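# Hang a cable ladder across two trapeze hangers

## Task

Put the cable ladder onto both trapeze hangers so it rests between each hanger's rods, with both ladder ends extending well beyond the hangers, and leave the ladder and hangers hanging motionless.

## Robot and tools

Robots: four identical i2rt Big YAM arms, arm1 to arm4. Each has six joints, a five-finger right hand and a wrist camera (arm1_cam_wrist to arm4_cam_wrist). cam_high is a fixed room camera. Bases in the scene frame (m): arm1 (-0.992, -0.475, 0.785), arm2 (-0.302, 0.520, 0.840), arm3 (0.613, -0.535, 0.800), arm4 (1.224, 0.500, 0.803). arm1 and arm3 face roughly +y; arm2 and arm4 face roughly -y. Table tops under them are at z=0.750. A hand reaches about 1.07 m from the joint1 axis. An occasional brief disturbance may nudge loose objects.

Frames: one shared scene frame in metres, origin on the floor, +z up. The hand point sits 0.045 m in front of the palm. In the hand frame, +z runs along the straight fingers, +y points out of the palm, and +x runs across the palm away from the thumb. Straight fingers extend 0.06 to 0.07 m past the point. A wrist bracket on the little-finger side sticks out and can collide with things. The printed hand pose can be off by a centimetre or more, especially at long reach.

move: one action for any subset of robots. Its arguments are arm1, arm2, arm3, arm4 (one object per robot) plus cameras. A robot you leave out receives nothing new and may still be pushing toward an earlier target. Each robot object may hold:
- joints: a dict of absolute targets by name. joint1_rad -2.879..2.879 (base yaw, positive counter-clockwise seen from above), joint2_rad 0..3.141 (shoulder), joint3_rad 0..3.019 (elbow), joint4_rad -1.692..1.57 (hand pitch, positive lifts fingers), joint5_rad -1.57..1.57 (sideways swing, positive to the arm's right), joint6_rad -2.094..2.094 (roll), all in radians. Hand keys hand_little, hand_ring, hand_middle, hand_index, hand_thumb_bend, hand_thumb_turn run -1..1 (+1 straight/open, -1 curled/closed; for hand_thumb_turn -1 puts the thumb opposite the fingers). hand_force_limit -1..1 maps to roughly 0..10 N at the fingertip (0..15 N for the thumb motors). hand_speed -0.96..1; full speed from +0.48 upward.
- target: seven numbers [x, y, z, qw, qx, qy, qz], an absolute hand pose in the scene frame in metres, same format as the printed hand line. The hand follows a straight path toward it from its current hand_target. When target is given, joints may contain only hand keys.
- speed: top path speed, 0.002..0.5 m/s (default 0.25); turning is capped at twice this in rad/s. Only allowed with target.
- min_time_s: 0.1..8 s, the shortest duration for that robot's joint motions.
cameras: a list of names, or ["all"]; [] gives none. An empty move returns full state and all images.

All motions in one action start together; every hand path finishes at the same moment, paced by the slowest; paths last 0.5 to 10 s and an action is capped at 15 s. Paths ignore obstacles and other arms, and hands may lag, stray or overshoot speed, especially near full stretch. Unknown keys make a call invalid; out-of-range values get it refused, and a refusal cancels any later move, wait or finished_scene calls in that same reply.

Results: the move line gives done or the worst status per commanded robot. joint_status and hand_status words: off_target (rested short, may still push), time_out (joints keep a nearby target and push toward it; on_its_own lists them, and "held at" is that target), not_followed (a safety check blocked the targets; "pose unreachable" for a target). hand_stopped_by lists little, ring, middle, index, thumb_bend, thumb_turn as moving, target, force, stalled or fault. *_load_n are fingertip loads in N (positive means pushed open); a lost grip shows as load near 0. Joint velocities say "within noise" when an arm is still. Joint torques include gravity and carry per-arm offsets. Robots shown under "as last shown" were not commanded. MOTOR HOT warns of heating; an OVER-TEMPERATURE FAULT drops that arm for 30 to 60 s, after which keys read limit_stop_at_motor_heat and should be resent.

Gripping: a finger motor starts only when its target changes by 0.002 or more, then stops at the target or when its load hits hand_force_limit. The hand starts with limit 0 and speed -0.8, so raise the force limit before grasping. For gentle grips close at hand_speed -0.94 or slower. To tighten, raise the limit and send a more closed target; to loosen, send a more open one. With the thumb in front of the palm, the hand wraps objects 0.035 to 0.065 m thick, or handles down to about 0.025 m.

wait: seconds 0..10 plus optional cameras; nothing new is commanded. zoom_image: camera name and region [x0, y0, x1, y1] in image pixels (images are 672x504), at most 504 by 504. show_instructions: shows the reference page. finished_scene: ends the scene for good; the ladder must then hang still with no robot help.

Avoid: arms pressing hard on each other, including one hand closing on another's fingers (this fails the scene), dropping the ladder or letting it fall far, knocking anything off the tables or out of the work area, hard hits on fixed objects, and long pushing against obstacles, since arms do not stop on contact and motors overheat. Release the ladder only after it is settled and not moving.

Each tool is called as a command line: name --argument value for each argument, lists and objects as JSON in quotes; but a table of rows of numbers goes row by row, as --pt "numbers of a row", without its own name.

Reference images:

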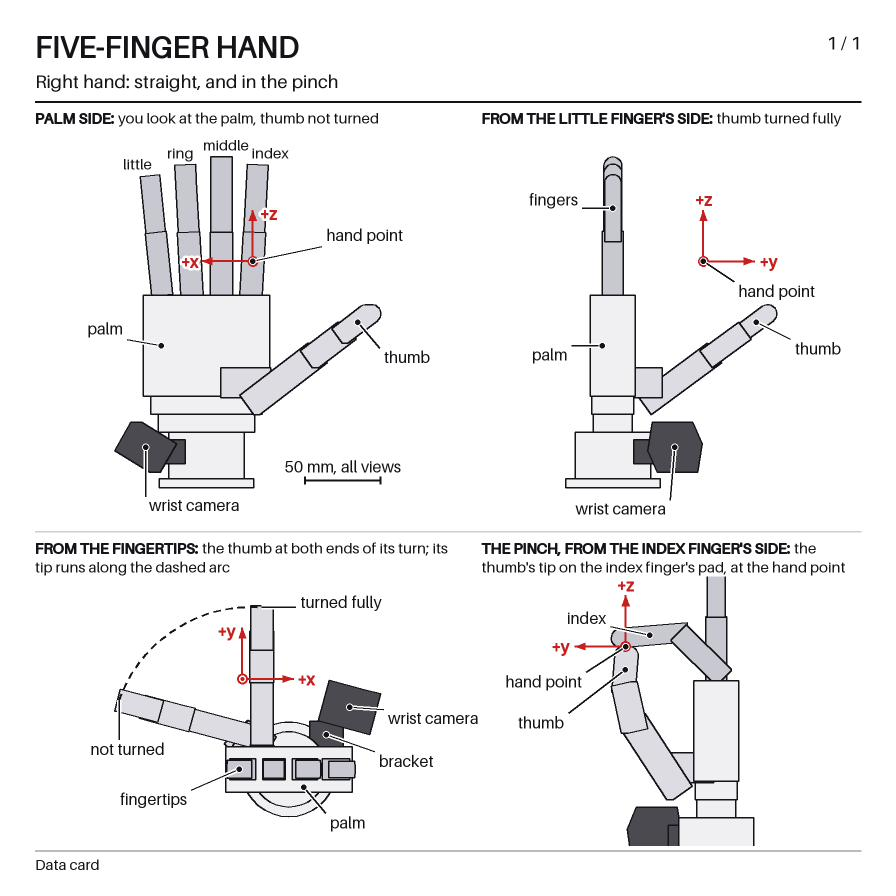

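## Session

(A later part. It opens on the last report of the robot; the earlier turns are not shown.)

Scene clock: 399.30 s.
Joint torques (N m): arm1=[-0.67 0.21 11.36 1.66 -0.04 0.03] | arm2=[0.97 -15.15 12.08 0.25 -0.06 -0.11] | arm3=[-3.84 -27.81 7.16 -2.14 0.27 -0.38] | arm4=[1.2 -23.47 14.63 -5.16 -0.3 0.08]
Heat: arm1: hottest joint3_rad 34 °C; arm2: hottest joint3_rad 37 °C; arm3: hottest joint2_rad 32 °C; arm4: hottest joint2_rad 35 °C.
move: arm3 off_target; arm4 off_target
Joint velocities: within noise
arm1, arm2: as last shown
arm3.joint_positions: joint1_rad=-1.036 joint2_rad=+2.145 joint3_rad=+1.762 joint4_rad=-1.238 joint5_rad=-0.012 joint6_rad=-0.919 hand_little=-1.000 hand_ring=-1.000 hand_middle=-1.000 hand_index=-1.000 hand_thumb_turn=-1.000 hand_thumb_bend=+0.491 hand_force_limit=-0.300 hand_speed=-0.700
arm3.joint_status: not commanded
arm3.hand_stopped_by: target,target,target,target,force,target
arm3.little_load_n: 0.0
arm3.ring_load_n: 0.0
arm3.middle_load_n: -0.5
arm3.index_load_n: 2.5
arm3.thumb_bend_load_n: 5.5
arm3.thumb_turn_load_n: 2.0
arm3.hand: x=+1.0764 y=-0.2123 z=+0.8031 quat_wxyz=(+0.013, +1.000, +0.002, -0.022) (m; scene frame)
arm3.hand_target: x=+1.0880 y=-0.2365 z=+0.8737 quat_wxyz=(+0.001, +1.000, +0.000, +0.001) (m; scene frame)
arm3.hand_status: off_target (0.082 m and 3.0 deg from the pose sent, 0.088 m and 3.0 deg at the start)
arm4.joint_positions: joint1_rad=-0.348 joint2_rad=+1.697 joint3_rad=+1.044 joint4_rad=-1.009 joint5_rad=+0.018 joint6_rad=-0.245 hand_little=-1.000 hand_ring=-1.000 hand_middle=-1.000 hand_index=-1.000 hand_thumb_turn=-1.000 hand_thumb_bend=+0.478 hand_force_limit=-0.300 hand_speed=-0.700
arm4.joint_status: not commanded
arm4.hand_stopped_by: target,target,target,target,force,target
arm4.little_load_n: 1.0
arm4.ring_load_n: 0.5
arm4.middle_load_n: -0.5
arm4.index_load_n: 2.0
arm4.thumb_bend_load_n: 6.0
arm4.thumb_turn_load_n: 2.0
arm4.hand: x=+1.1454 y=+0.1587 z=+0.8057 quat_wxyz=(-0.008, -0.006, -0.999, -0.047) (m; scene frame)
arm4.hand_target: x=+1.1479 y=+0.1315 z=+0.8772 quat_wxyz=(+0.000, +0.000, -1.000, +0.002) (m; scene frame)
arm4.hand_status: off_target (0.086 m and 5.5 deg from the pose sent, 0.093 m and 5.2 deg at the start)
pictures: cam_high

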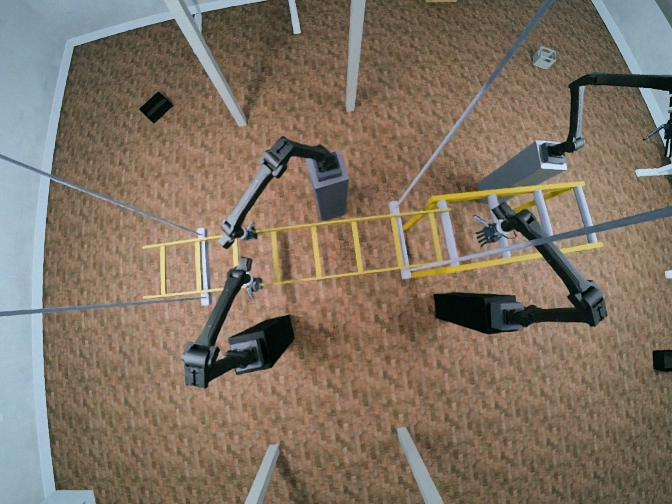

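move --arm3 '{"target": [1.087, -0.228, 0.845, 0, 1, 0, 0], "speed": 0.05}' --arm4 '{"target": [1.146, 0.139, 0.850, 0, 0, 1, 0], "speed": 0.05}'

move --arm3 '{"target": [1.084, -0.220, 0.817, 0, 1, 0, 0], "speed": 0.05}' --arm4 '{"target": [1.145, 0.148, 0.822, 0, 0, 1, 0], "speed": 0.05}'

move --arm3 '{"target": [1.081, -0.213, 0.792, 0, 1, 0, 0], "speed": 0.05}' --arm4 '{"target": [1.145, 0.156, 0.797, 0, 0, 1, 0], "speed": 0.05}' --cameras '["cam_high"]'

zoom_image --camera "cam_high" --region '[130, 200, 270, 320]'

zoom_image --camera "cam_high" --region '[375, 165, 515, 285]'

Scene clock: 400.93 s.
Joint torques (N m): arm1=[-0.73 1.26 11.19 1.55 -0.04 0.06] | arm2=[0.73 -15.03 12.15 0.44 -0.09 -0.08] | arm3=[-2.61 -24.76 6.31 -0.75 0.23 -0.27] | arm4=[0.56 -22.59 8.96 -2.14 -0.31 -0.02]
Heat: arm1: hottest joint3_rad 34 °C; arm2: hottest joint3_rad 37 °C; arm3: hottest joint2_rad 32 °C; arm4: hottest joint2_rad 35 °C.
move: arm3 off_target; arm4 off_target
Joint velocities: within noise
arm1.joint_positions: joint1_rad=+0.437 joint2_rad=+0.614 joint3_rad=+1.368 joint4_rad=-1.170 joint5_rad=+0.105 joint6_rad=-1.150 hand_little=+1.000 hand_ring=+1.000 hand_middle=+1.000 hand_index=+1.000 hand_thumb_turn=+1.000 hand_thumb_bend=+1.000 hand_force_limit=+0.000 hand_speed=-0.800
arm1.joint_status: not commanded
arm1.hand_stopped_by: target,target,target,target,target,target
arm1.little_load_n: 0.0
arm1.ring_load_n: 0.0
arm1.middle_load_n: 0.0
arm1.index_load_n: 0.0
arm1.thumb_bend_load_n: 0.0
arm1.thumb_turn_load_n: 0.5
arm1.hand: x=-0.9996 y=-0.2167 z=+1.2951 quat_wxyz=(-0.473, +0.653, +0.526, +0.270) (m; scene frame)
arm1.hand_target: x=-0.9991 y=-0.2185 z=+1.3077 quat_wxyz=(-0.484, +0.648, +0.521, +0.275) (m; scene frame)
arm1.hand_status: not commanded
arm2: as last shown
arm3.joint_positions: joint1_rad=-1.036 joint2_rad=+2.143 joint3_rad=+1.743 joint4_rad=-1.215 joint5_rad=-0.012 joint6_rad=-0.919 hand_little=-1.000 hand_ring=-1.000 hand_middle=-1.000 hand_index=-1.000 hand_thumb_turn=-1.000 hand_thumb_bend=+0.491 hand_force_limit=-0.300 hand_speed=-0.700
arm3.joint_status: not commanded
arm3.hand_stopped_by: target,target,target,target,force,target
arm3.little_load_n: 0.0
arm3.ring_load_n: 0.0
arm3.middle_load_n: -1.0
arm3.index_load_n: 1.5
arm3.thumb_bend_load_n: 6.0
arm3.thumb_turn_load_n: 2.0
arm3.hand: x=+1.0752 y=-0.2131 z=+0.7976 quat_wxyz=(+0.011, +1.000, +0.002, -0.020) (m; scene frame)
arm3.hand_target: x=+1.0860 y=-0.2279 z=+0.8426 quat_wxyz=(+0.001, +1.000, +0.000, +0.000) (m; scene frame)
arm3.hand_status: off_target (0.051 m and 2.7 deg from the pose sent, 0.046 m and 3.0 deg at the start)
arm4.joint_positions: joint1_rad=-0.348 joint2_rad=+1.707 joint3_rad=+1.044 joint4_rad=-0.998 joint5_rad=+0.019 joint6_rad=-0.245 hand_little=-1.000 hand_ring=-1.000 hand_middle=-1.000 hand_index=-1.000 hand_thumb_turn=-1.000 hand_thumb_bend=+0.478 hand_force_limit=-0.300 hand_speed=-0.700
arm4.joint_status: not commanded
arm4.hand_stopped_by: target,target,target,target,force,target
arm4.little_load_n: 0.5
arm4.ring_load_n: 0.0
arm4.middle_load_n: -0.5
arm4.index_load_n: 2.5
arm4.thumb_bend_load_n: 5.5
arm4.thumb_turn_load_n: 2.0
arm4.hand: x=+1.1447 y=+0.1572 z=+0.8017 quat_wxyz=(-0.007, -0.006, -0.999, -0.046) (m; scene frame)
arm4.hand_target: x=+1.1463 y=+0.1410 z=+0.8466 quat_wxyz=(+0.000, +0.000, -1.000, +0.000) (m; scene frame)
arm4.hand_status: off_target (0.052 m and 5.4 deg from the pose sent, 0.049 m and 5.5 deg at the start)
pictures: none

Scene clock: 402.00 s.
Joint torques (N m): arm1=[-0.44 0.67 11.22 1.51 -0.02 0.01] | arm2=[1.32 -15.5 12.19 0.35 -0.08 -0.11] | arm3=[-1.61 -21.48 6.12 0.27 0.19 -0.13] | arm4=[-0.03 -19.19 6.82 -0.57 -0.22 -0.1]
Heat: arm1: hottest joint3_rad 34 °C; arm2: hottest joint3_rad 37 °C; arm3: hottest joint2_rad 32 °C; arm4: hottest joint2_rad 35 °C.
move: arm3 off_target; arm4 off_target
Joint velocities: within noise
arm1: as last shown
arm1.thumb_turn_load_n: 0.0
arm2.joint_positions: joint1_rad=+0.495 joint2_rad=+1.700 joint3_rad=+1.507 joint4_rad=-1.426 joint5_rad=-0.002 joint6_rad=+1.923 hand_little=+1.000 hand_ring=+1.000 hand_middle=+1.000 hand_index=+1.000 hand_thumb_turn=+1.000 hand_thumb_bend=+1.000 hand_force_limit=+0.000 hand_speed=-0.800
arm2.joint_status: not commanded
arm2.hand_stopped_by: target,target,target,target,target,target
arm2.little_load_n: 0.0
arm2.ring_load_n: 0.0
arm2.middle_load_n: 0.0
arm2.index_load_n: 0.0
arm2.thumb_bend_load_n: 0.0
arm2.thumb_turn_load_n: 0.0
arm2.hand: x=-0.0702 y=+0.0218 z=+0.9993 quat_wxyz=(+0.018, -0.707, -0.707, -0.008) (m; scene frame)
arm2.hand_target: x=-0.0703 y=+0.0106 z=+1.0200 quat_wxyz=(+0.000, -0.707, -0.707, +0.000) (m; scene frame)
arm2.hand_status: not commanded
arm3.joint_positions: joint1_rad=-1.036 joint2_rad=+2.137 joint3_rad=+1.727 joint4_rad=-1.192 joint5_rad=-0.012 joint6_rad=-0.919 hand_little=-1.000 hand_ring=-1.000 hand_middle=-1.000 hand_index=-1.000 hand_thumb_turn=-1.000 hand_thumb_bend=+0.491 hand_force_limit=-0.300 hand_speed=-0.700
arm3.joint_status: not commanded
arm3.hand_stopped_by: target,target,target,target,force,target
arm3.little_load_n: 0.0
arm3.ring_load_n: 0.0
arm3.middle_load_n: -0.5
arm3.index_load_n: 0.5
arm3.thumb_bend_load_n: 6.0
arm3.thumb_turn_load_n: 2.0
arm3.hand: x=+1.0756 y=-0.2129 z=+0.7949 quat_wxyz=(+0.007, +1.000, +0.002, -0.015) (m; scene frame)
arm3.hand_target: x=+1.0836 y=-0.2200 z=+0.8164 quat_wxyz=(+0.000, +1.000, +0.000, +0.000) (m; scene frame)
arm3.hand_status: off_target (0.025 m and 1.9 deg from the pose sent, 0.022 m and 2.7 deg at the start)
arm4.joint_positions: joint1_rad=-0.348 joint2_rad=+1.692 joint3_rad=+1.020 joint4_rad=-0.961 joint5_rad=+0.017 joint6_rad=-0.245 hand_little=-1.000 hand_ring=-1.000 hand_middle=-1.000 hand_index=-1.000 hand_thumb_turn=-1.000 hand_thumb_bend=+0.478 hand_force_limit=-0.300 hand_speed=-0.700
arm4.joint_status: not commanded
arm4.hand_stopped_by: target,target,target,target,force,target
arm4.little_load_n: 0.5
arm4.ring_load_n: 0.5
arm4.middle_load_n: -0.5
arm4.index_load_n: 0.5
arm4.thumb_bend_load_n: 5.5
arm4.thumb_turn_load_n: 2.0
arm4.hand: x=+1.1453 y=+0.1576 z=+0.7983 quat_wxyz=(-0.005, -0.006, -0.999, -0.033) (m; scene frame)
arm4.hand_target: x=+1.1452 y=+0.1486 z=+0.8211 quat_wxyz=(+0.000, +0.000, -1.000, +0.000) (m; scene frame)
arm4.hand_status: off_target (0.026 m and 3.8 deg from the pose sent, 0.022 m and 5.4 deg at the start)
pictures: none

Scene clock: 403.07 s.
Joint torques (N m): arm1=[-0.73 1.49 11.1 1.44 -0.07 0.01] | arm2=[0.79 -15.33 12.16 0.4 -0.05 -0.1] | arm3=[-0.62 -18.73 6.31 0.72 0.19 0.01] | arm4=[-0.38 -15.44 5.61 0.01 -0.07 -0.15]
Heat: arm1: hottest joint3_rad 34 °C; arm2: hottest joint3_rad 37 °C; arm3: hottest joint2_rad 32 °C; arm4: hottest joint2_rad 35 °C.
move: arm3 done; arm4 done
Joint velocities: within noise
arm1, arm2: as last shown
arm1.index_load_n: -0.5
arm3.joint_positions: joint1_rad=-1.036 joint2_rad=+2.135 joint3_rad=+1.709 joint4_rad=-1.157 joint5_rad=-0.012 joint6_rad=-0.919 hand_little=-1.000 hand_ring=-1.000 hand_middle=-1.000 hand_index=-1.000 hand_thumb_turn=-1.000 hand_thumb_bend=+0.491 hand_force_limit=-0.300 hand_speed=-0.700
arm3.joint_status: not commanded
arm3.hand_stopped_by: target,target,target,target,force,target
arm3.little_load_n: 0.0
arm3.ring_load_n: 0.0
arm3.middle_load_n: -1.0
arm3.index_load_n: 0.0
arm3.thumb_bend_load_n: 6.0
arm3.thumb_turn_load_n: 2.0
arm3.hand: x=+1.0771 y=-0.2117 z=+0.7881 quat_wxyz=(+0.002, +1.000, +0.002, -0.008) (m; scene frame)
arm3.hand_target: x=+1.0810 y=-0.2130 z=+0.7921 quat_wxyz=(+0.000, +1.000, +0.000, +0.000) (m; scene frame)
arm3.hand_status: done (0.006 m and 0.9 deg from the pose sent, 0.006 m and 1.9 deg at the start)
arm4.joint_positions: joint1_rad=-0.348 joint2_rad=+1.673 joint3_rad=+0.986 joint4_rad=-0.901 joint5_rad=+0.014 joint6_rad=-0.245 hand_little=-1.000 hand_ring=-1.000 hand_middle=-1.000 hand_index=-1.000 hand_thumb_turn=-1.000 hand_thumb_bend=+0.478 hand_force_limit=-0.300 hand_speed=-0.700
arm4.joint_status: not commanded
arm4.hand_stopped_by: target,target,target,target,force,target
arm4.little_load_n: 0.0
arm4.ring_load_n: 0.0
arm4.middle_load_n: -0.5
arm4.index_load_n: 0.0
arm4.thumb_bend_load_n: 6.0
arm4.thumb_turn_load_n: 2.0
arm4.hand: x=+1.1457 y=+0.1560 z=+0.7922 quat_wxyz=(-0.001, -0.006, -1.000, -0.010) (m; scene frame)
arm4.hand_target: x=+1.1450 y=+0.1559 z=+0.7969 quat_wxyz=(+0.000, +0.000, -1.000, +0.000) (m; scene frame)
arm4.hand_status: done (0.005 m and 1.4 deg from the pose sent, 0.002 m and 3.8 deg at the start)
pictures: cam_high

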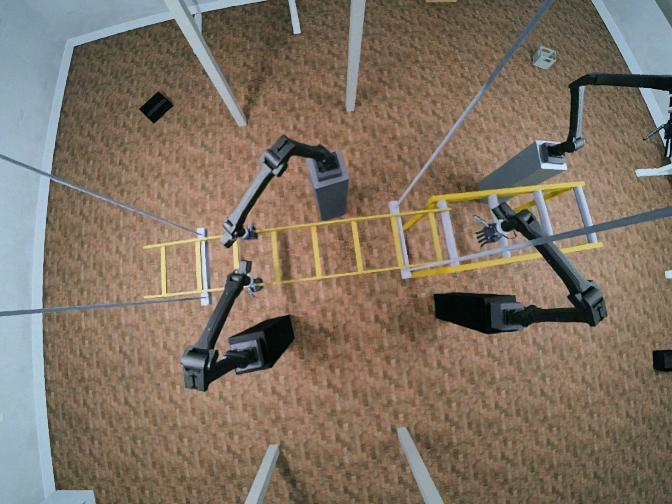

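Scaled by 3.600 from the camera's 672x504 image, which has a finer 960x720 frame.

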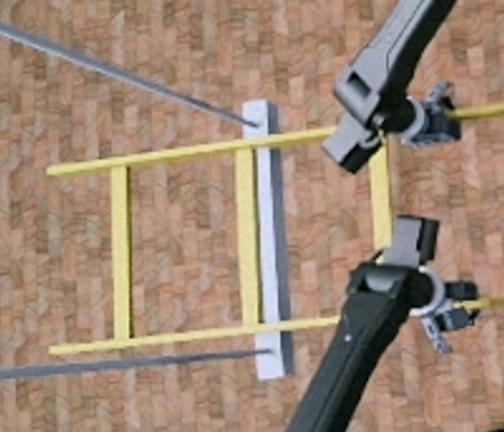

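Scaled by 3.600 from the camera's 672x504 image, which has a finer 960x720 frame.

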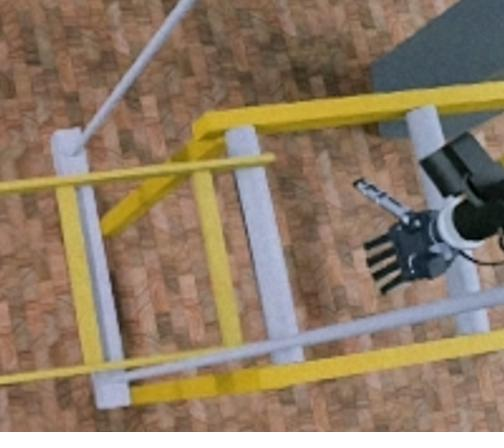

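zoom_image --camera "cam_high" --region '[425, 190, 465, 220]'

zoom_image --camera "cam_high" --region '[385, 185, 425, 225]'

Scaled by 12.600 from the camera's 672x504 image, which has a finer 960x720 frame.

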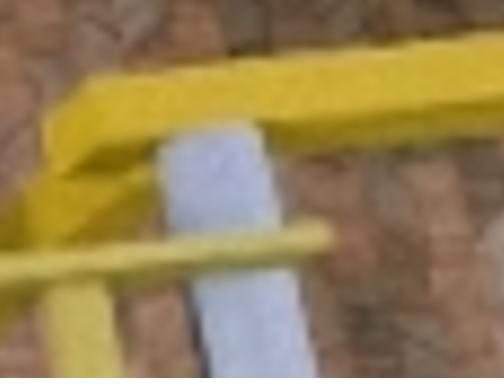

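Scaled by 12.600 from the camera's 672x504 image, which has a finer 960x720 frame.

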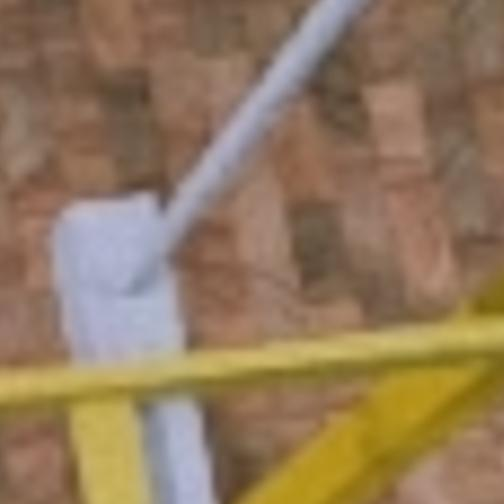

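move --arm3 '{"joints": {"hand_speed": -0.4, "hand_little": 1, "hand_ring": 1, "hand_middle": 1, "hand_index": 1, "hand_thumb_bend": 1}}' --arm4 '{"joints": {"hand_speed": -0.4, "hand_little": 1, "hand_ring": 1, "hand_middle": 1, "hand_index": 1, "hand_thumb_bend": 1}}' --arm2 '{"target": [-0.20, 0.06, 1.05, 0, 0.7071, 0.7071, 0], "speed": 0.12}' --cameras '["arm3_cam_wrist", "arm4_cam_wrist"]'

Scene clock: 408.60 s.
Joint torques (N m): arm1=[-0.73 1.67 11.17 1.46 -0.04 0.06] | arm2=[1.32 -12.86 8.46 0.46 -0.03 -0.15] | arm3=[-0.62 -18.55 6.27 0.75 0.18 -0.02] | arm4=[-0.38 -15.5 5.63 0.08 -0.07 -0.15]
Heat: arm1: hottest joint3_rad 34 °C; arm2: hottest joint3_rad 37 °C; arm3: hottest joint2_rad 32 °C; arm4: hottest joint2_rad 34 °C.
move: arm2 done; arm3 done; arm4 done
Joint velocities: within noise
arm1: as last shown
arm1.index_load_n: 0.0
arm2.joint_positions: joint1_rad=+0.247 joint2_rad=+1.492 joint3_rad=+1.381 joint4_rad=-1.467 joint5_rad=+0.000 joint6_rad=+1.682 hand_little=+1.000 hand_ring=+1.000 hand_middle=+1.000 hand_index=+1.000 hand_thumb_turn=+1.000 hand_thumb_bend=+1.000 hand_force_limit=+0.000 hand_speed=-0.800
arm2.joint_status: not commanded
arm2.hand_stopped_by: target,target,target,target,target,target
arm2.little_load_n: 0.0
arm2.ring_load_n: 0.0
arm2.middle_load_n: 0.0
arm2.index_load_n: 0.0
arm2.thumb_bend_load_n: 0.0
arm2.thumb_turn_load_n: 0.0
arm2.hand: x=-0.1980 y=+0.0559 z=+1.0472 quat_wxyz=(-0.001, -0.710, -0.704, +0.000) (m; scene frame)
arm2.hand_target: x=-0.2000 y=+0.0599 z=+1.0500 quat_wxyz=(+0.000, -0.707, -0.707, +0.000) (m; scene frame)
arm2.hand_status: done (0.005 m and 0.5 deg from the pose sent, 0.144 m and 2.2 deg at the start)
arm3.joint_positions: joint1_rad=-1.036 joint2_rad=+2.135 joint3_rad=+1.709 joint4_rad=-1.157 joint5_rad=-0.012 joint6_rad=-0.918 hand_little=+1.000 hand_ring=+1.000 hand_middle=+1.000 hand_index=+1.000 hand_thumb_turn=-1.000 hand_thumb_bend=+1.000 hand_force_limit=-0.300 hand_speed=-0.400
arm3.joint_status: all done
arm3.hand_stopped_by: target,target,target,target,target,target
arm3.little_load_n: 0.0
arm3.ring_load_n: 0.0
arm3.middle_load_n: 0.0
arm3.index_load_n: 0.5
arm3.thumb_bend_load_n: -0.5
arm3.thumb_turn_load_n: 0.0
arm3.hand: x=+1.0769 y=-0.2118 z=+0.7880 quat_wxyz=(+0.002, +1.000, +0.002, -0.008) (m; scene frame)
arm3.hand_target: x=+1.0809 y=-0.2130 z=+0.7920 quat_wxyz=(+0.000, +1.000, +0.000, +0.000) (m; scene frame)
arm3.hand_status: not commanded
arm4.joint_positions: joint1_rad=-0.348 joint2_rad=+1.673 joint3_rad=+0.986 joint4_rad=-0.901 joint5_rad=+0.014 joint6_rad=-0.245 hand_little=+1.000 hand_ring=+1.000 hand_middle=+1.000 hand_index=+1.000 hand_thumb_turn=-1.000 hand_thumb_bend=+1.000 hand_force_limit=-0.300 hand_speed=-0.400
arm4.joint_status: all done
arm4.hand_stopped_by: target,target,target,target,target,target
arm4.little_load_n: 0.0
arm4.ring_load_n: 0.0
arm4.middle_load_n: 0.0
arm4.index_load_n: 0.0
arm4.thumb_bend_load_n: 0.0
arm4.thumb_turn_load_n: 0.0
arm4.hand: x=+1.1457 y=+0.1560 z=+0.7922 quat_wxyz=(-0.001, -0.006, -1.000, -0.010) (m; scene frame)
arm4.hand_target: x=+1.1450 y=+0.1560 z=+0.7969 quat_wxyz=(+0.000, +0.000, -1.000, +0.000) (m; scene frame)
arm4.hand_status: not commanded
pictures: arm3_cam_wrist, arm4_cam_wrist

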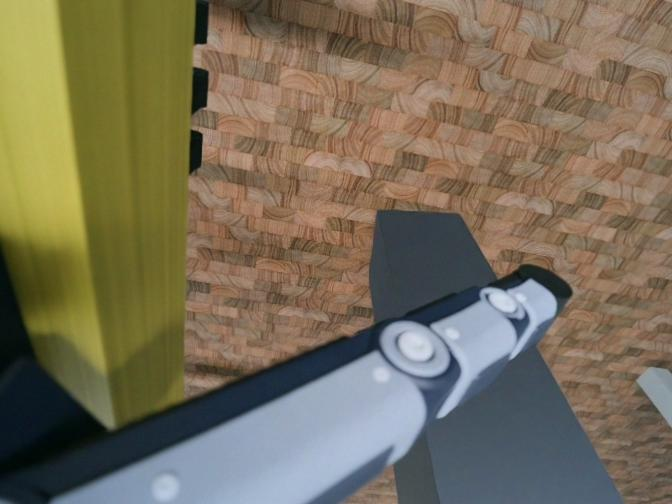

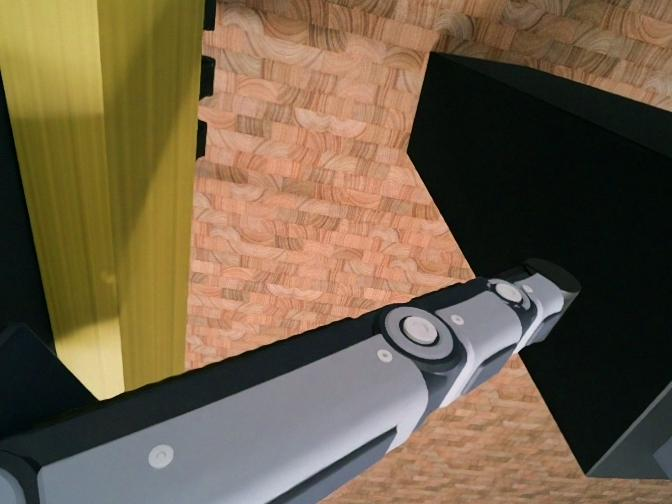

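move --arm3 '{"target": [1.077, -0.194, 0.83, 0, 1, 0, 0], "speed": 0.08}' --arm4 '{"target": [1.145, 0.139, 0.835, 0, 0, 1, 0], "speed": 0.08}'

move --arm3 '{"target": [1.070, -0.194, 0.975, 0, 1, 0, 0], "speed": 0.15}' --arm4 '{"target": [1.145, 0.142, 0.975, 0, 0, 1, 0], "speed": 0.15}' --cameras '["all"]'

zoom_image --camera "cam_high" --region '[130, 200, 270, 320]'

zoom_image --camera "cam_high" --region '[375, 165, 515, 285]'

Scene clock: 410.20 s.
Joint torques (N m): arm1=[-0.62 1.08 11.08 1.69 -0.06 0.06] | arm2=[1.44 -12.51 8.57 0.32 -0.03 -0.11] | arm3=[0.32 -20.25 9.66 0.03 0.11 0.1] | arm4=[0.5 -15.5 10.29 -1.18 -0.04 -0.04]
Heat: arm1: hottest joint3_rad 34 °C; arm2: hottest joint3_rad 36 °C; arm3: hottest joint2_rad 32 °C; arm4: hottest joint2_rad 34 °C.
move: arm3 off_target; arm4 off_target
Joint velocities: within noise
arm1, arm2: as last shown
arm1.little_load_n: -0.5
arm3.joint_positions: joint1_rad=-1.022 joint2_rad=+2.135 joint3_rad=+1.736 joint4_rad=-1.232 joint5_rad=-0.010 joint6_rad=-0.900 hand_little=+1.000 hand_ring=+1.000 hand_middle=+1.000 hand_index=+1.000 hand_thumb_turn=-1.000 hand_thumb_bend=+1.000 hand_force_limit=-0.300 hand_speed=-0.400
arm3.joint_status: not commanded
arm3.hand_stopped_by: target,target,target,target,target,target
arm3.little_load_n: 0.0
arm3.ring_load_n: 0.0
arm3.middle_load_n: 0.0
arm3.index_load_n: 0.0
arm3.thumb_bend_load_n: 0.0
arm3.thumb_turn_load_n: 0.0
arm3.hand: x=+1.0648 y=-0.2102 z=+0.8009 quat_wxyz=(+0.017, +1.000, +0.000, -0.026) (m; scene frame)
arm3.hand_target: x=+1.0760 y=-0.1946 z=+0.8302 quat_wxyz=(-0.001, +1.000, +0.000, +0.000) (m; scene frame)
arm3.hand_status: off_target (0.035 m and 3.6 deg from the pose sent, 0.046 m and 0.9 deg at the start)
arm4.joint_positions: joint1_rad=-0.348 joint2_rad=+1.648 joint3_rad=+1.022 joint4_rad=-0.989 joint5_rad=+0.012 joint6_rad=-0.245 hand_little=+1.000 hand_ring=+1.000 hand_middle=+1.000 hand_index=+1.000 hand_thumb_turn=-1.000 hand_thumb_bend=+1.000 hand_force_limit=-0.300 hand_speed=-0.400
arm4.joint_status: not commanded
arm4.hand_stopped_by: target,target,target,target,target,target
arm4.little_load_n: 0.0
arm4.ring_load_n: 0.0
arm4.middle_load_n: 0.0
arm4.index_load_n: 0.0
arm4.thumb_bend_load_n: 0.0
arm4.thumb_turn_load_n: 0.0
arm4.hand: x=+1.1463 y=+0.1583 z=+0.8155 quat_wxyz=(-0.005, -0.006, -1.000, -0.024) (m; scene frame)
arm4.hand_target: x=+1.1452 y=+0.1397 z=+0.8349 quat_wxyz=(+0.000, +0.000, -1.000, +0.000) (m; scene frame)
arm4.hand_status: off_target (0.028 m and 2.8 deg from the pose sent, 0.046 m and 1.4 deg at the start)
pictures: none

Scene clock: 411.97 s.
Joint torques (N m): arm1=[0.09 1.79 11.19 1.46 -0.07 0.02] | arm2=[1.14 -12.28 8.51 0.47 -0.05 -0.14] | arm3=[0.62 -19.72 10.48 0.01 0.09 0.08] | arm4=[0.44 -13.92 12.74 -0.7 -0.01 -0.03]
Heat: arm1: hottest joint3_rad 34 °C; arm2: hottest joint3_rad 36 °C; arm3: hottest joint2_rad 32 °C; arm4: hottest joint2_rad 34 °C.
move: arm3 off_target; arm4 off_target
Joint velocities: within noise
arm1, arm2: as last shown
arm1.little_load_n: 0.0
arm3.joint_positions: joint1_rad=-1.018 joint2_rad=+2.044 joint3_rad=+1.977 joint4_rad=-1.563 joint5_rad=-0.010 joint6_rad=-0.894 hand_little=+1.000 hand_ring=+1.000 hand_middle=+1.000 hand_index=+1.000 hand_thumb_turn=-1.000 hand_thumb_bend=+1.000 hand_force_limit=-0.300 hand_speed=-0.400
arm3.joint_status: not commanded
arm3.hand_stopped_by: target,target,target,target,target,target
arm3.little_load_n: 0.0
arm3.ring_load_n: 0.0
arm3.middle_load_n: 0.0
arm3.index_load_n: 0.0
arm3.thumb_bend_load_n: 0.0
arm3.thumb_turn_load_n: 0.0
arm3.hand: x=+1.0648 y=-0.2060 z=+0.9463 quat_wxyz=(+0.017, +1.000, -0.001, -0.025) (m; scene frame)
arm3.hand_target: x=+1.0690 y=-0.1949 z=+0.9748 quat_wxyz=(+0.000, +1.000, +0.000, +0.000) (m; scene frame)
arm3.hand_status: off_target (0.031 m and 3.5 deg from the pose sent, 0.175 m and 3.6 deg at the start)
arm4.joint_positions: joint1_rad=-0.348 joint2_rad=+1.494 joint3_rad=+1.233 joint4_rad=-1.368 joint5_rad=+0.012 joint6_rad=-0.245 hand_little=+1.000 hand_ring=+1.000 hand_middle=+1.000 hand_index=+1.000 hand_thumb_turn=-1.000 hand_thumb_bend=+1.000 hand_force_limit=-0.300 hand_speed=-0.400
arm4.joint_status: not commanded
arm4.hand_stopped_by: target,target,target,target,target,target
arm4.little_load_n: 0.0
arm4.ring_load_n: 0.0
arm4.middle_load_n: -0.5
arm4.index_load_n: 0.0
arm4.thumb_bend_load_n: 0.0
arm4.thumb_turn_load_n: 0.0
arm4.hand: x=+1.1455 y=+0.1604 z=+0.9522 quat_wxyz=(-0.007, -0.006, -1.000, -0.030) (m; scene frame)
arm4.hand_target: x=+1.1453 y=+0.1433 z=+0.9750 quat_wxyz=(+0.000, +0.000, -1.000, +0.000) (m; scene frame)
arm4.hand_status: off_target (0.029 m and 3.6 deg from the pose sent, 0.160 m and 2.9 deg at the start)
pictures: arm1_cam_wrist, arm2_cam_wrist, arm3_cam_wrist, arm4_cam_wrist, cam_high

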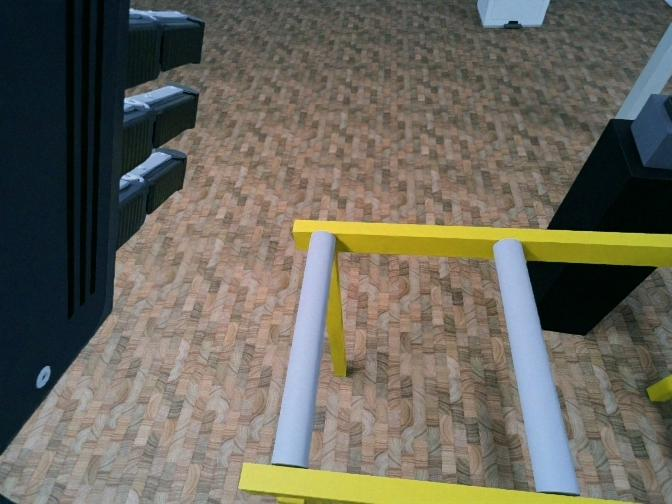

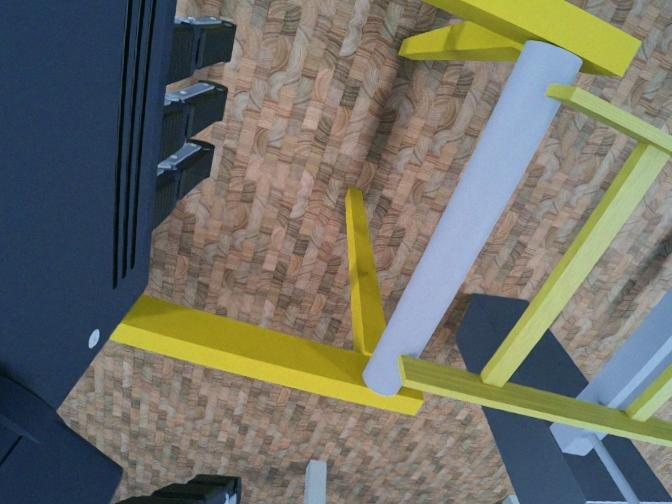

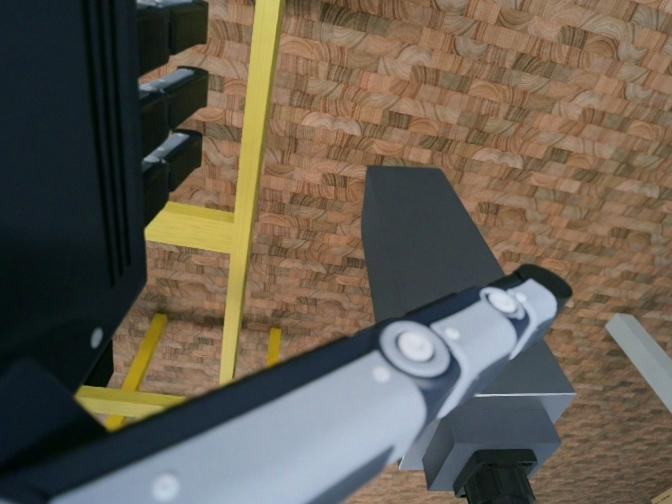

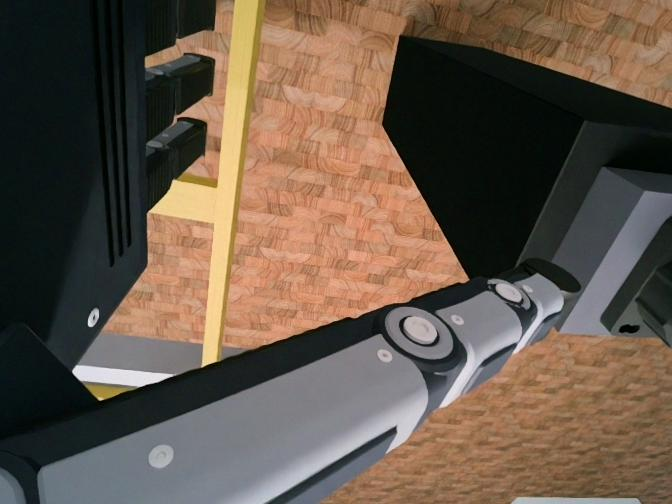

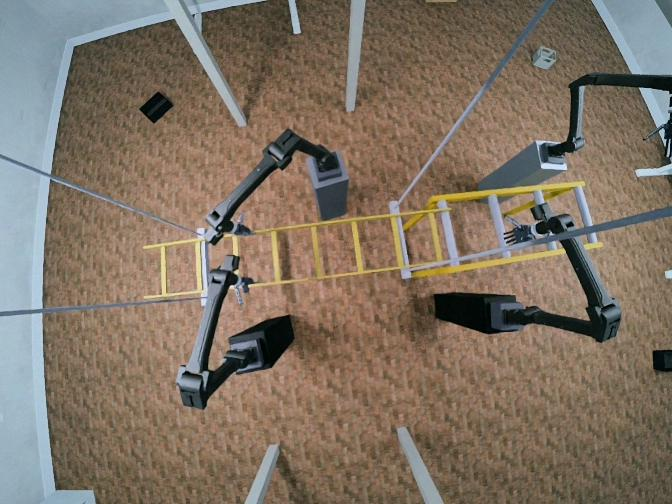

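Scaled by 3.600 from the camera's 672x504 image, which has a finer 960x720 frame.

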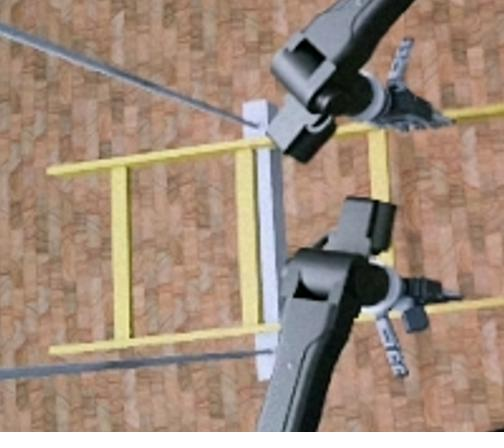

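Scaled by 3.600 from the camera's 672x504 image, which has a finer 960x720 frame.

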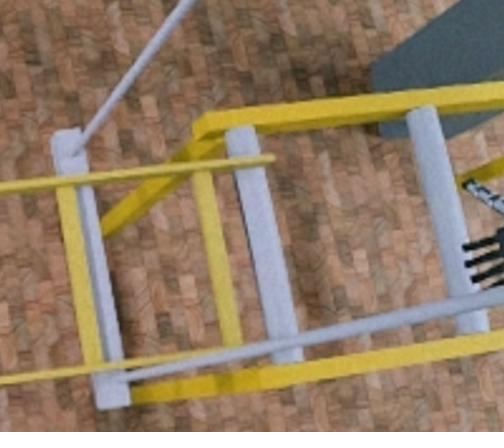

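zoom_image --camera "arm2_cam_wrist" --region '[330, 320, 470, 430]'

zoom_image --camera "arm2_cam_wrist" --region '[490, 20, 650, 150]'

Scaled by 3.600 from the camera's 672x504 image, which has a finer 960x720 frame.

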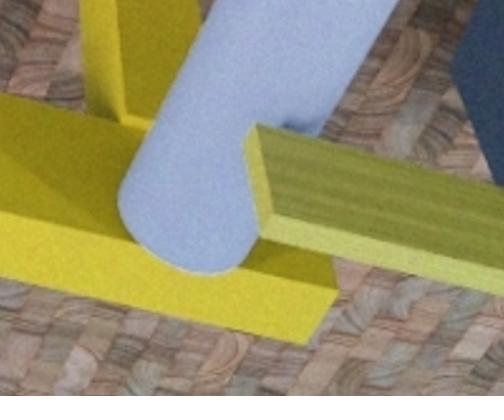

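Scaled by 3.150 from the camera's 672x504 image, which has a finer 960x720 frame.

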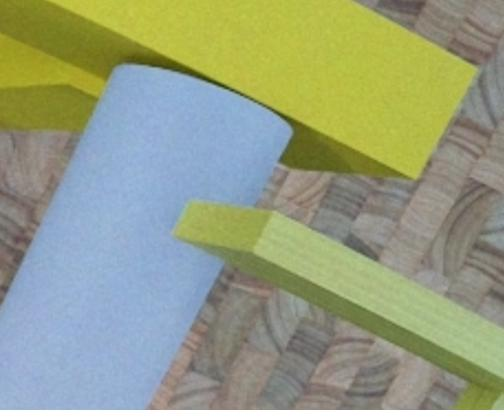

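move --arm1 '{"joints": {"joint1_rad": -1.13, "joint2_rad": 1.2, "joint3_rad": 1.5, "joint4_rad": -1.03, "joint5_rad": 0.0, "joint6_rad": 1.57}, "min_time_s": 3}' --arm3 '{"target": [0.90, -0.30, 1.05, 0, 1, 0, 0], "speed": 0.2}' --arm4 '{"target": [1.145, 0.26, 1.02, 0, 0, 1, 0], "speed": 0.2}' --cameras '["arm1_cam_wrist", "cam_high"]'

Scene clock: 425.43 s.
Joint torques (N m): arm1=[-0.56 -9.05 16.47 1.7 -0.18 0.29] | arm2=[1.14 -12.22 8.61 0.47 -0.05 -0.09] | arm3=[0.73 -11.22 7.36 0.1 0.11 0.1] | arm4=[-1.44 -9.05 7.77 -0.65 -0.01 -0.18]
Heat: arm1: hottest joint3_rad 35 °C; arm2: hottest joint2_rad 34 °C; arm3: hottest joint3_rad 32 °C; arm4: hottest joint3_rad 35 °C.
move: arm1 done; arm3 done; arm4 done
Joint velocities: within noise
arm1.joint_positions: joint1_rad=-1.128 joint2_rad=+1.194 joint3_rad=+1.439 joint4_rad=-1.051 joint5_rad=+0.002 joint6_rad=+1.554 hand_little=+1.000 hand_ring=+1.000 hand_middle=+1.000 hand_index=+1.000 hand_thumb_turn=+1.000 hand_thumb_bend=+1.000 hand_force_limit=+0.000 hand_speed=-0.800
arm1.joint_status: all done
arm1.hand_stopped_by: target,target,target,target,target,target
arm1.little_load_n: 0.0
arm1.ring_load_n: 0.0
arm1.middle_load_n: 0.0
arm1.index_load_n: 0.0
arm1.thumb_bend_load_n: 0.0
arm1.thumb_turn_load_n: 0.0
arm1.hand: x=-0.5058 y=-0.2718 z=+1.2120 quat_wxyz=(-0.370, +0.137, -0.918, -0.046) (m; scene frame)
arm1.hand_target: x=-0.4963 y=-0.2700 z=+1.2499 quat_wxyz=(-0.405, +0.127, -0.904, -0.054) (m; scene frame)
arm1.hand_status: not commanded
arm2: as last shown
arm2.index_load_n: -0.5
arm2.thumb_bend_load_n: -0.5
arm3.joint_positions: joint1_rad=-0.959 joint2_rad=+1.482 joint3_rad=+1.476 joint4_rad=-1.569 joint5_rad=-0.010 joint6_rad=-0.836 hand_little=+1.000 hand_ring=+1.000 hand_middle=+1.000 hand_index=+1.000 hand_thumb_turn=-1.000 hand_thumb_bend=+1.000 hand_force_limit=-0.300 hand_speed=-0.400
arm3.joint_status: not commanded
arm3.hand_stopped_by: target,target,target,target,target,target
arm3.little_load_n: 0.0
arm3.ring_load_n: 0.0
arm3.middle_load_n: 0.0
arm3.index_load_n: 0.0
arm3.thumb_bend_load_n: 0.0
arm3.thumb_turn_load_n: 0.0
arm3.hand: x=+0.9047 y=-0.3010 z=+1.0431 quat_wxyz=(+0.001, +1.000, -0.001, -0.004) (m; scene frame)
arm3.hand_target: x=+0.9000 y=-0.3001 z=+1.0499 quat_wxyz=(+0.000, +1.000, +0.000, +0.000) (m; scene frame)
arm3.hand_status: done (0.008 m and 0.4 deg from the pose sent, 0.216 m and 3.5 deg at the start)
arm4.joint_positions: joint1_rad=-0.410 joint2_rad=+1.182 joint3_rad=+1.127 joint4_rad=-1.507 joint5_rad=+0.012 joint6_rad=-0.318 hand_little=+1.000 hand_ring=+1.000 hand_middle=+1.000 hand_index=+1.000 hand_thumb_turn=-1.000 hand_thumb_bend=+1.000 hand_force_limit=-0.300 hand_speed=-0.400
arm4.joint_status: not commanded
arm4.hand_stopped_by: target,target,target,target,target,target
arm4.little_load_n: 0.0
arm4.ring_load_n: 0.0
arm4.middle_load_n: 0.0
arm4.index_load_n: 0.0
arm4.thumb_bend_load_n: 0.0
arm4.thumb_turn_load_n: 0.0
arm4.hand: x=+1.1475 y=+0.2529 z=+1.0186 quat_wxyz=(+0.001, -0.001, -1.000, +0.002) (m; scene frame)
arm4.hand_target: x=+1.1452 y=+0.2598 z=+1.0200 quat_wxyz=(+0.000, +0.000, -1.000, +0.000) (m; scene frame)
arm4.hand_status: done (0.008 m and 0.3 deg from the pose sent, 0.121 m and 3.6 deg at the start)
pictures: arm1_cam_wrist, cam_high

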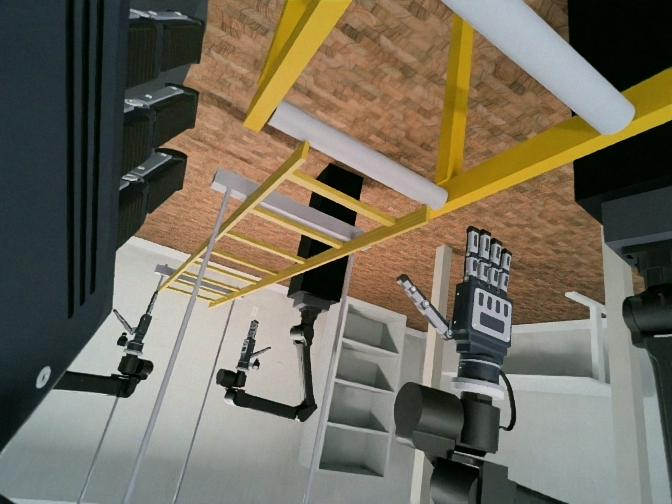

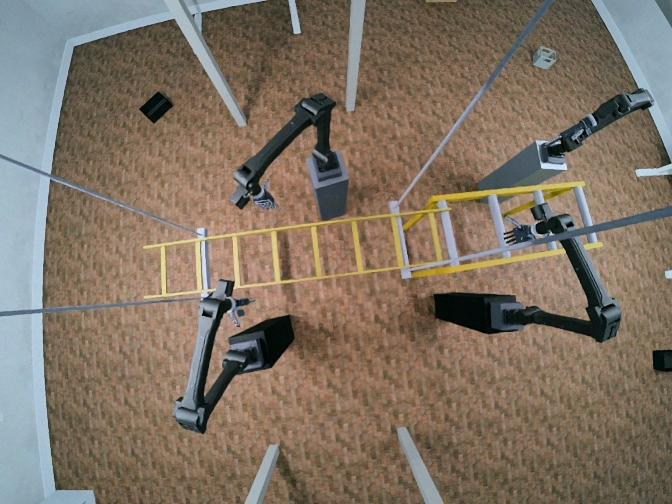

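zoom_image --camera "arm1_cam_wrist" --region '[240, 90, 380, 210]'

zoom_image --camera "arm1_cam_wrist" --region '[360, 150, 480, 250]'

zoom_image --camera "arm1_cam_wrist" --region '[140, 150, 400, 320]'

Scaled by 3.600 from the camera's 672x504 image, which has a finer 960x720 frame.

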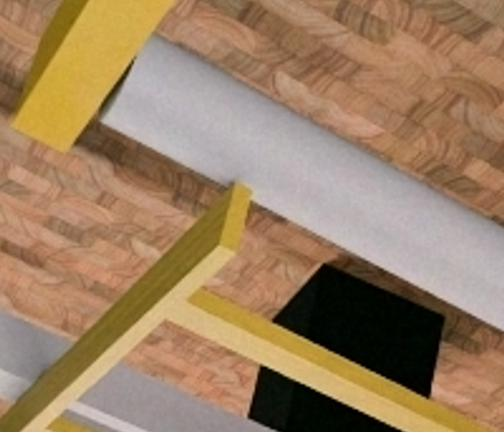

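Scaled by 4.200 from the camera's 672x504 image, which has a finer 960x720 frame.

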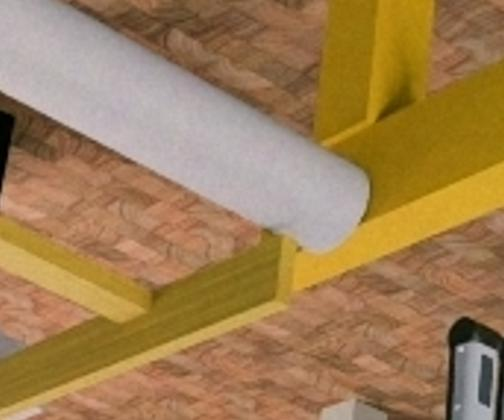

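Scaled by 1.938 from the camera's 672x504 image, which has a finer 960x720 frame.

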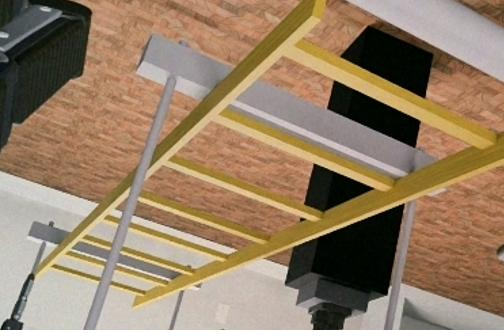

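move --arm1 '{"target": [-0.27, -0.21, 0.93, 0.4028, -0.1271, 0.9046, 0.0566], "speed": 0.2}' --cameras '["arm1_cam_wrist"]'

Scene clock: 428.80 s.
Joint torques (N m): arm1=[-1.14 -19.9 14.93 1.81 -0.17 0.18] | arm2=[1.61 -12.69 8.54 0.38 -0.03 -0.12] | arm3=[0.44 -11.22 7.39 0.13 0.09 0.09] | arm4=[-1.44 -9.11 7.79 -0.65 -0.01 -0.18]
Heat: arm1: hottest joint3_rad 35 °C; arm2: hottest joint2_rad 34 °C; arm3: hottest joint3_rad 32 °C; arm4: hottest joint3_rad 34 °C.
move: arm1 off_target
Joint velocities: within noise
arm1.joint_positions: joint1_rad=-1.130 joint2_rad=+1.873 joint3_rad=+1.369 joint4_rad=-0.296 joint5_rad=-0.007 joint6_rad=+1.555 hand_little=+1.000 hand_ring=+1.000 hand_middle=+1.000 hand_index=+1.000 hand_thumb_turn=+1.000 hand_thumb_bend=+1.000 hand_force_limit=+0.000 hand_speed=-0.800
arm1.joint_status: not commanded
arm1.hand_stopped_by: target,target,target,target,target,target
arm1.little_load_n: 0.0
arm1.ring_load_n: 0.0
arm1.middle_load_n: 0.0
arm1.index_load_n: 0.0
arm1.thumb_bend_load_n: 0.0
arm1.thumb_turn_load_n: 0.0
arm1.hand: x=-0.2956 y=-0.2126 z=+0.9006 quat_wxyz=(-0.372, +0.137, -0.916, -0.050) (m; scene frame)
arm1.hand_target: x=-0.2725 y=-0.2110 z=+0.9308 quat_wxyz=(-0.403, +0.127, -0.905, -0.057) (m; scene frame)
arm1.hand_status: off_target (0.039 m and 4.0 deg from the pose sent, 0.373 m and 4.4 deg at the start)
arm2, arm3, arm4: as last shown
arm2.index_load_n: 0.0
arm2.thumb_bend_load_n: 0.0
arm3.thumb_bend_load_n: -0.5
pictures: arm1_cam_wrist

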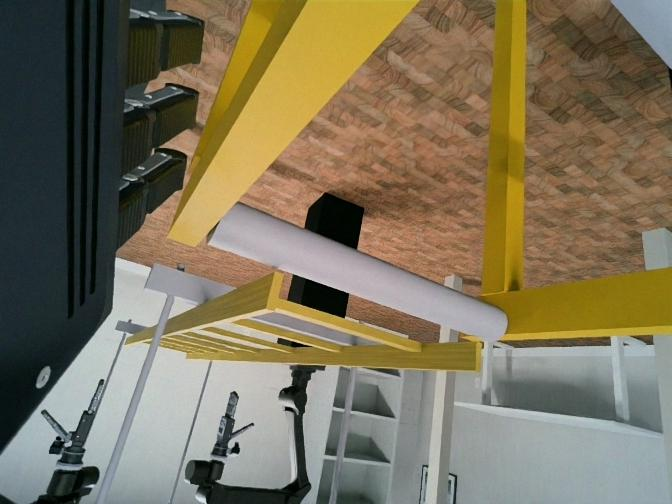

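zoom_image --camera "arm1_cam_wrist" --region '[410, 290, 530, 390]'

zoom_image --camera "arm1_cam_wrist" --region '[230, 220, 350, 320]'

zoom_image --camera "arm1_cam_wrist" --region '[100, 240, 300, 380]'

Scaled by 4.200 from the camera's 672x504 image, which has a finer 960x720 frame.

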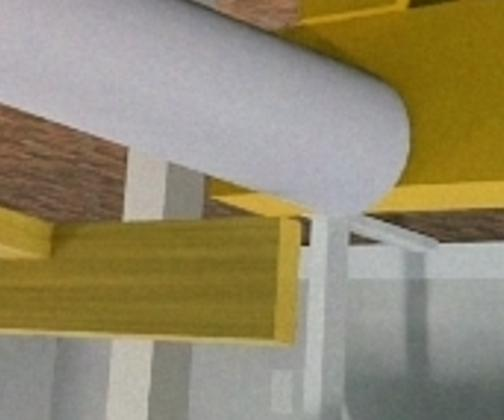

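Scaled by 4.200 from the camera's 672x504 image, which has a finer 960x720 frame.

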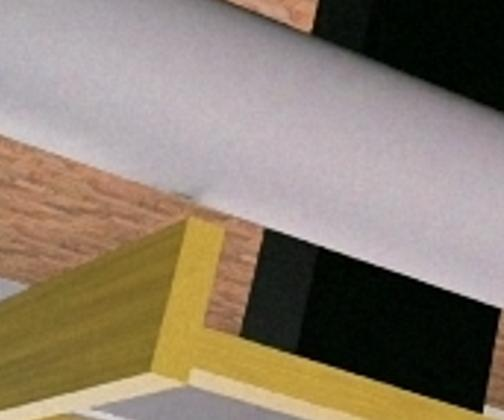

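Scaled by 2.520 from the camera's 672x504 image, which has a finer 960x720 frame.

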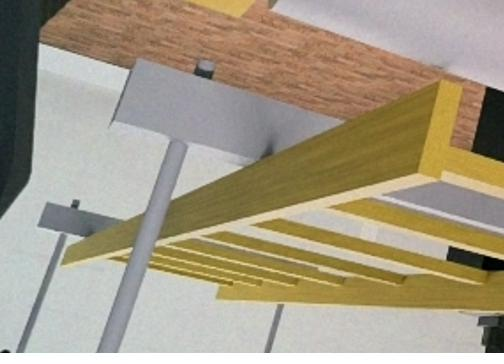

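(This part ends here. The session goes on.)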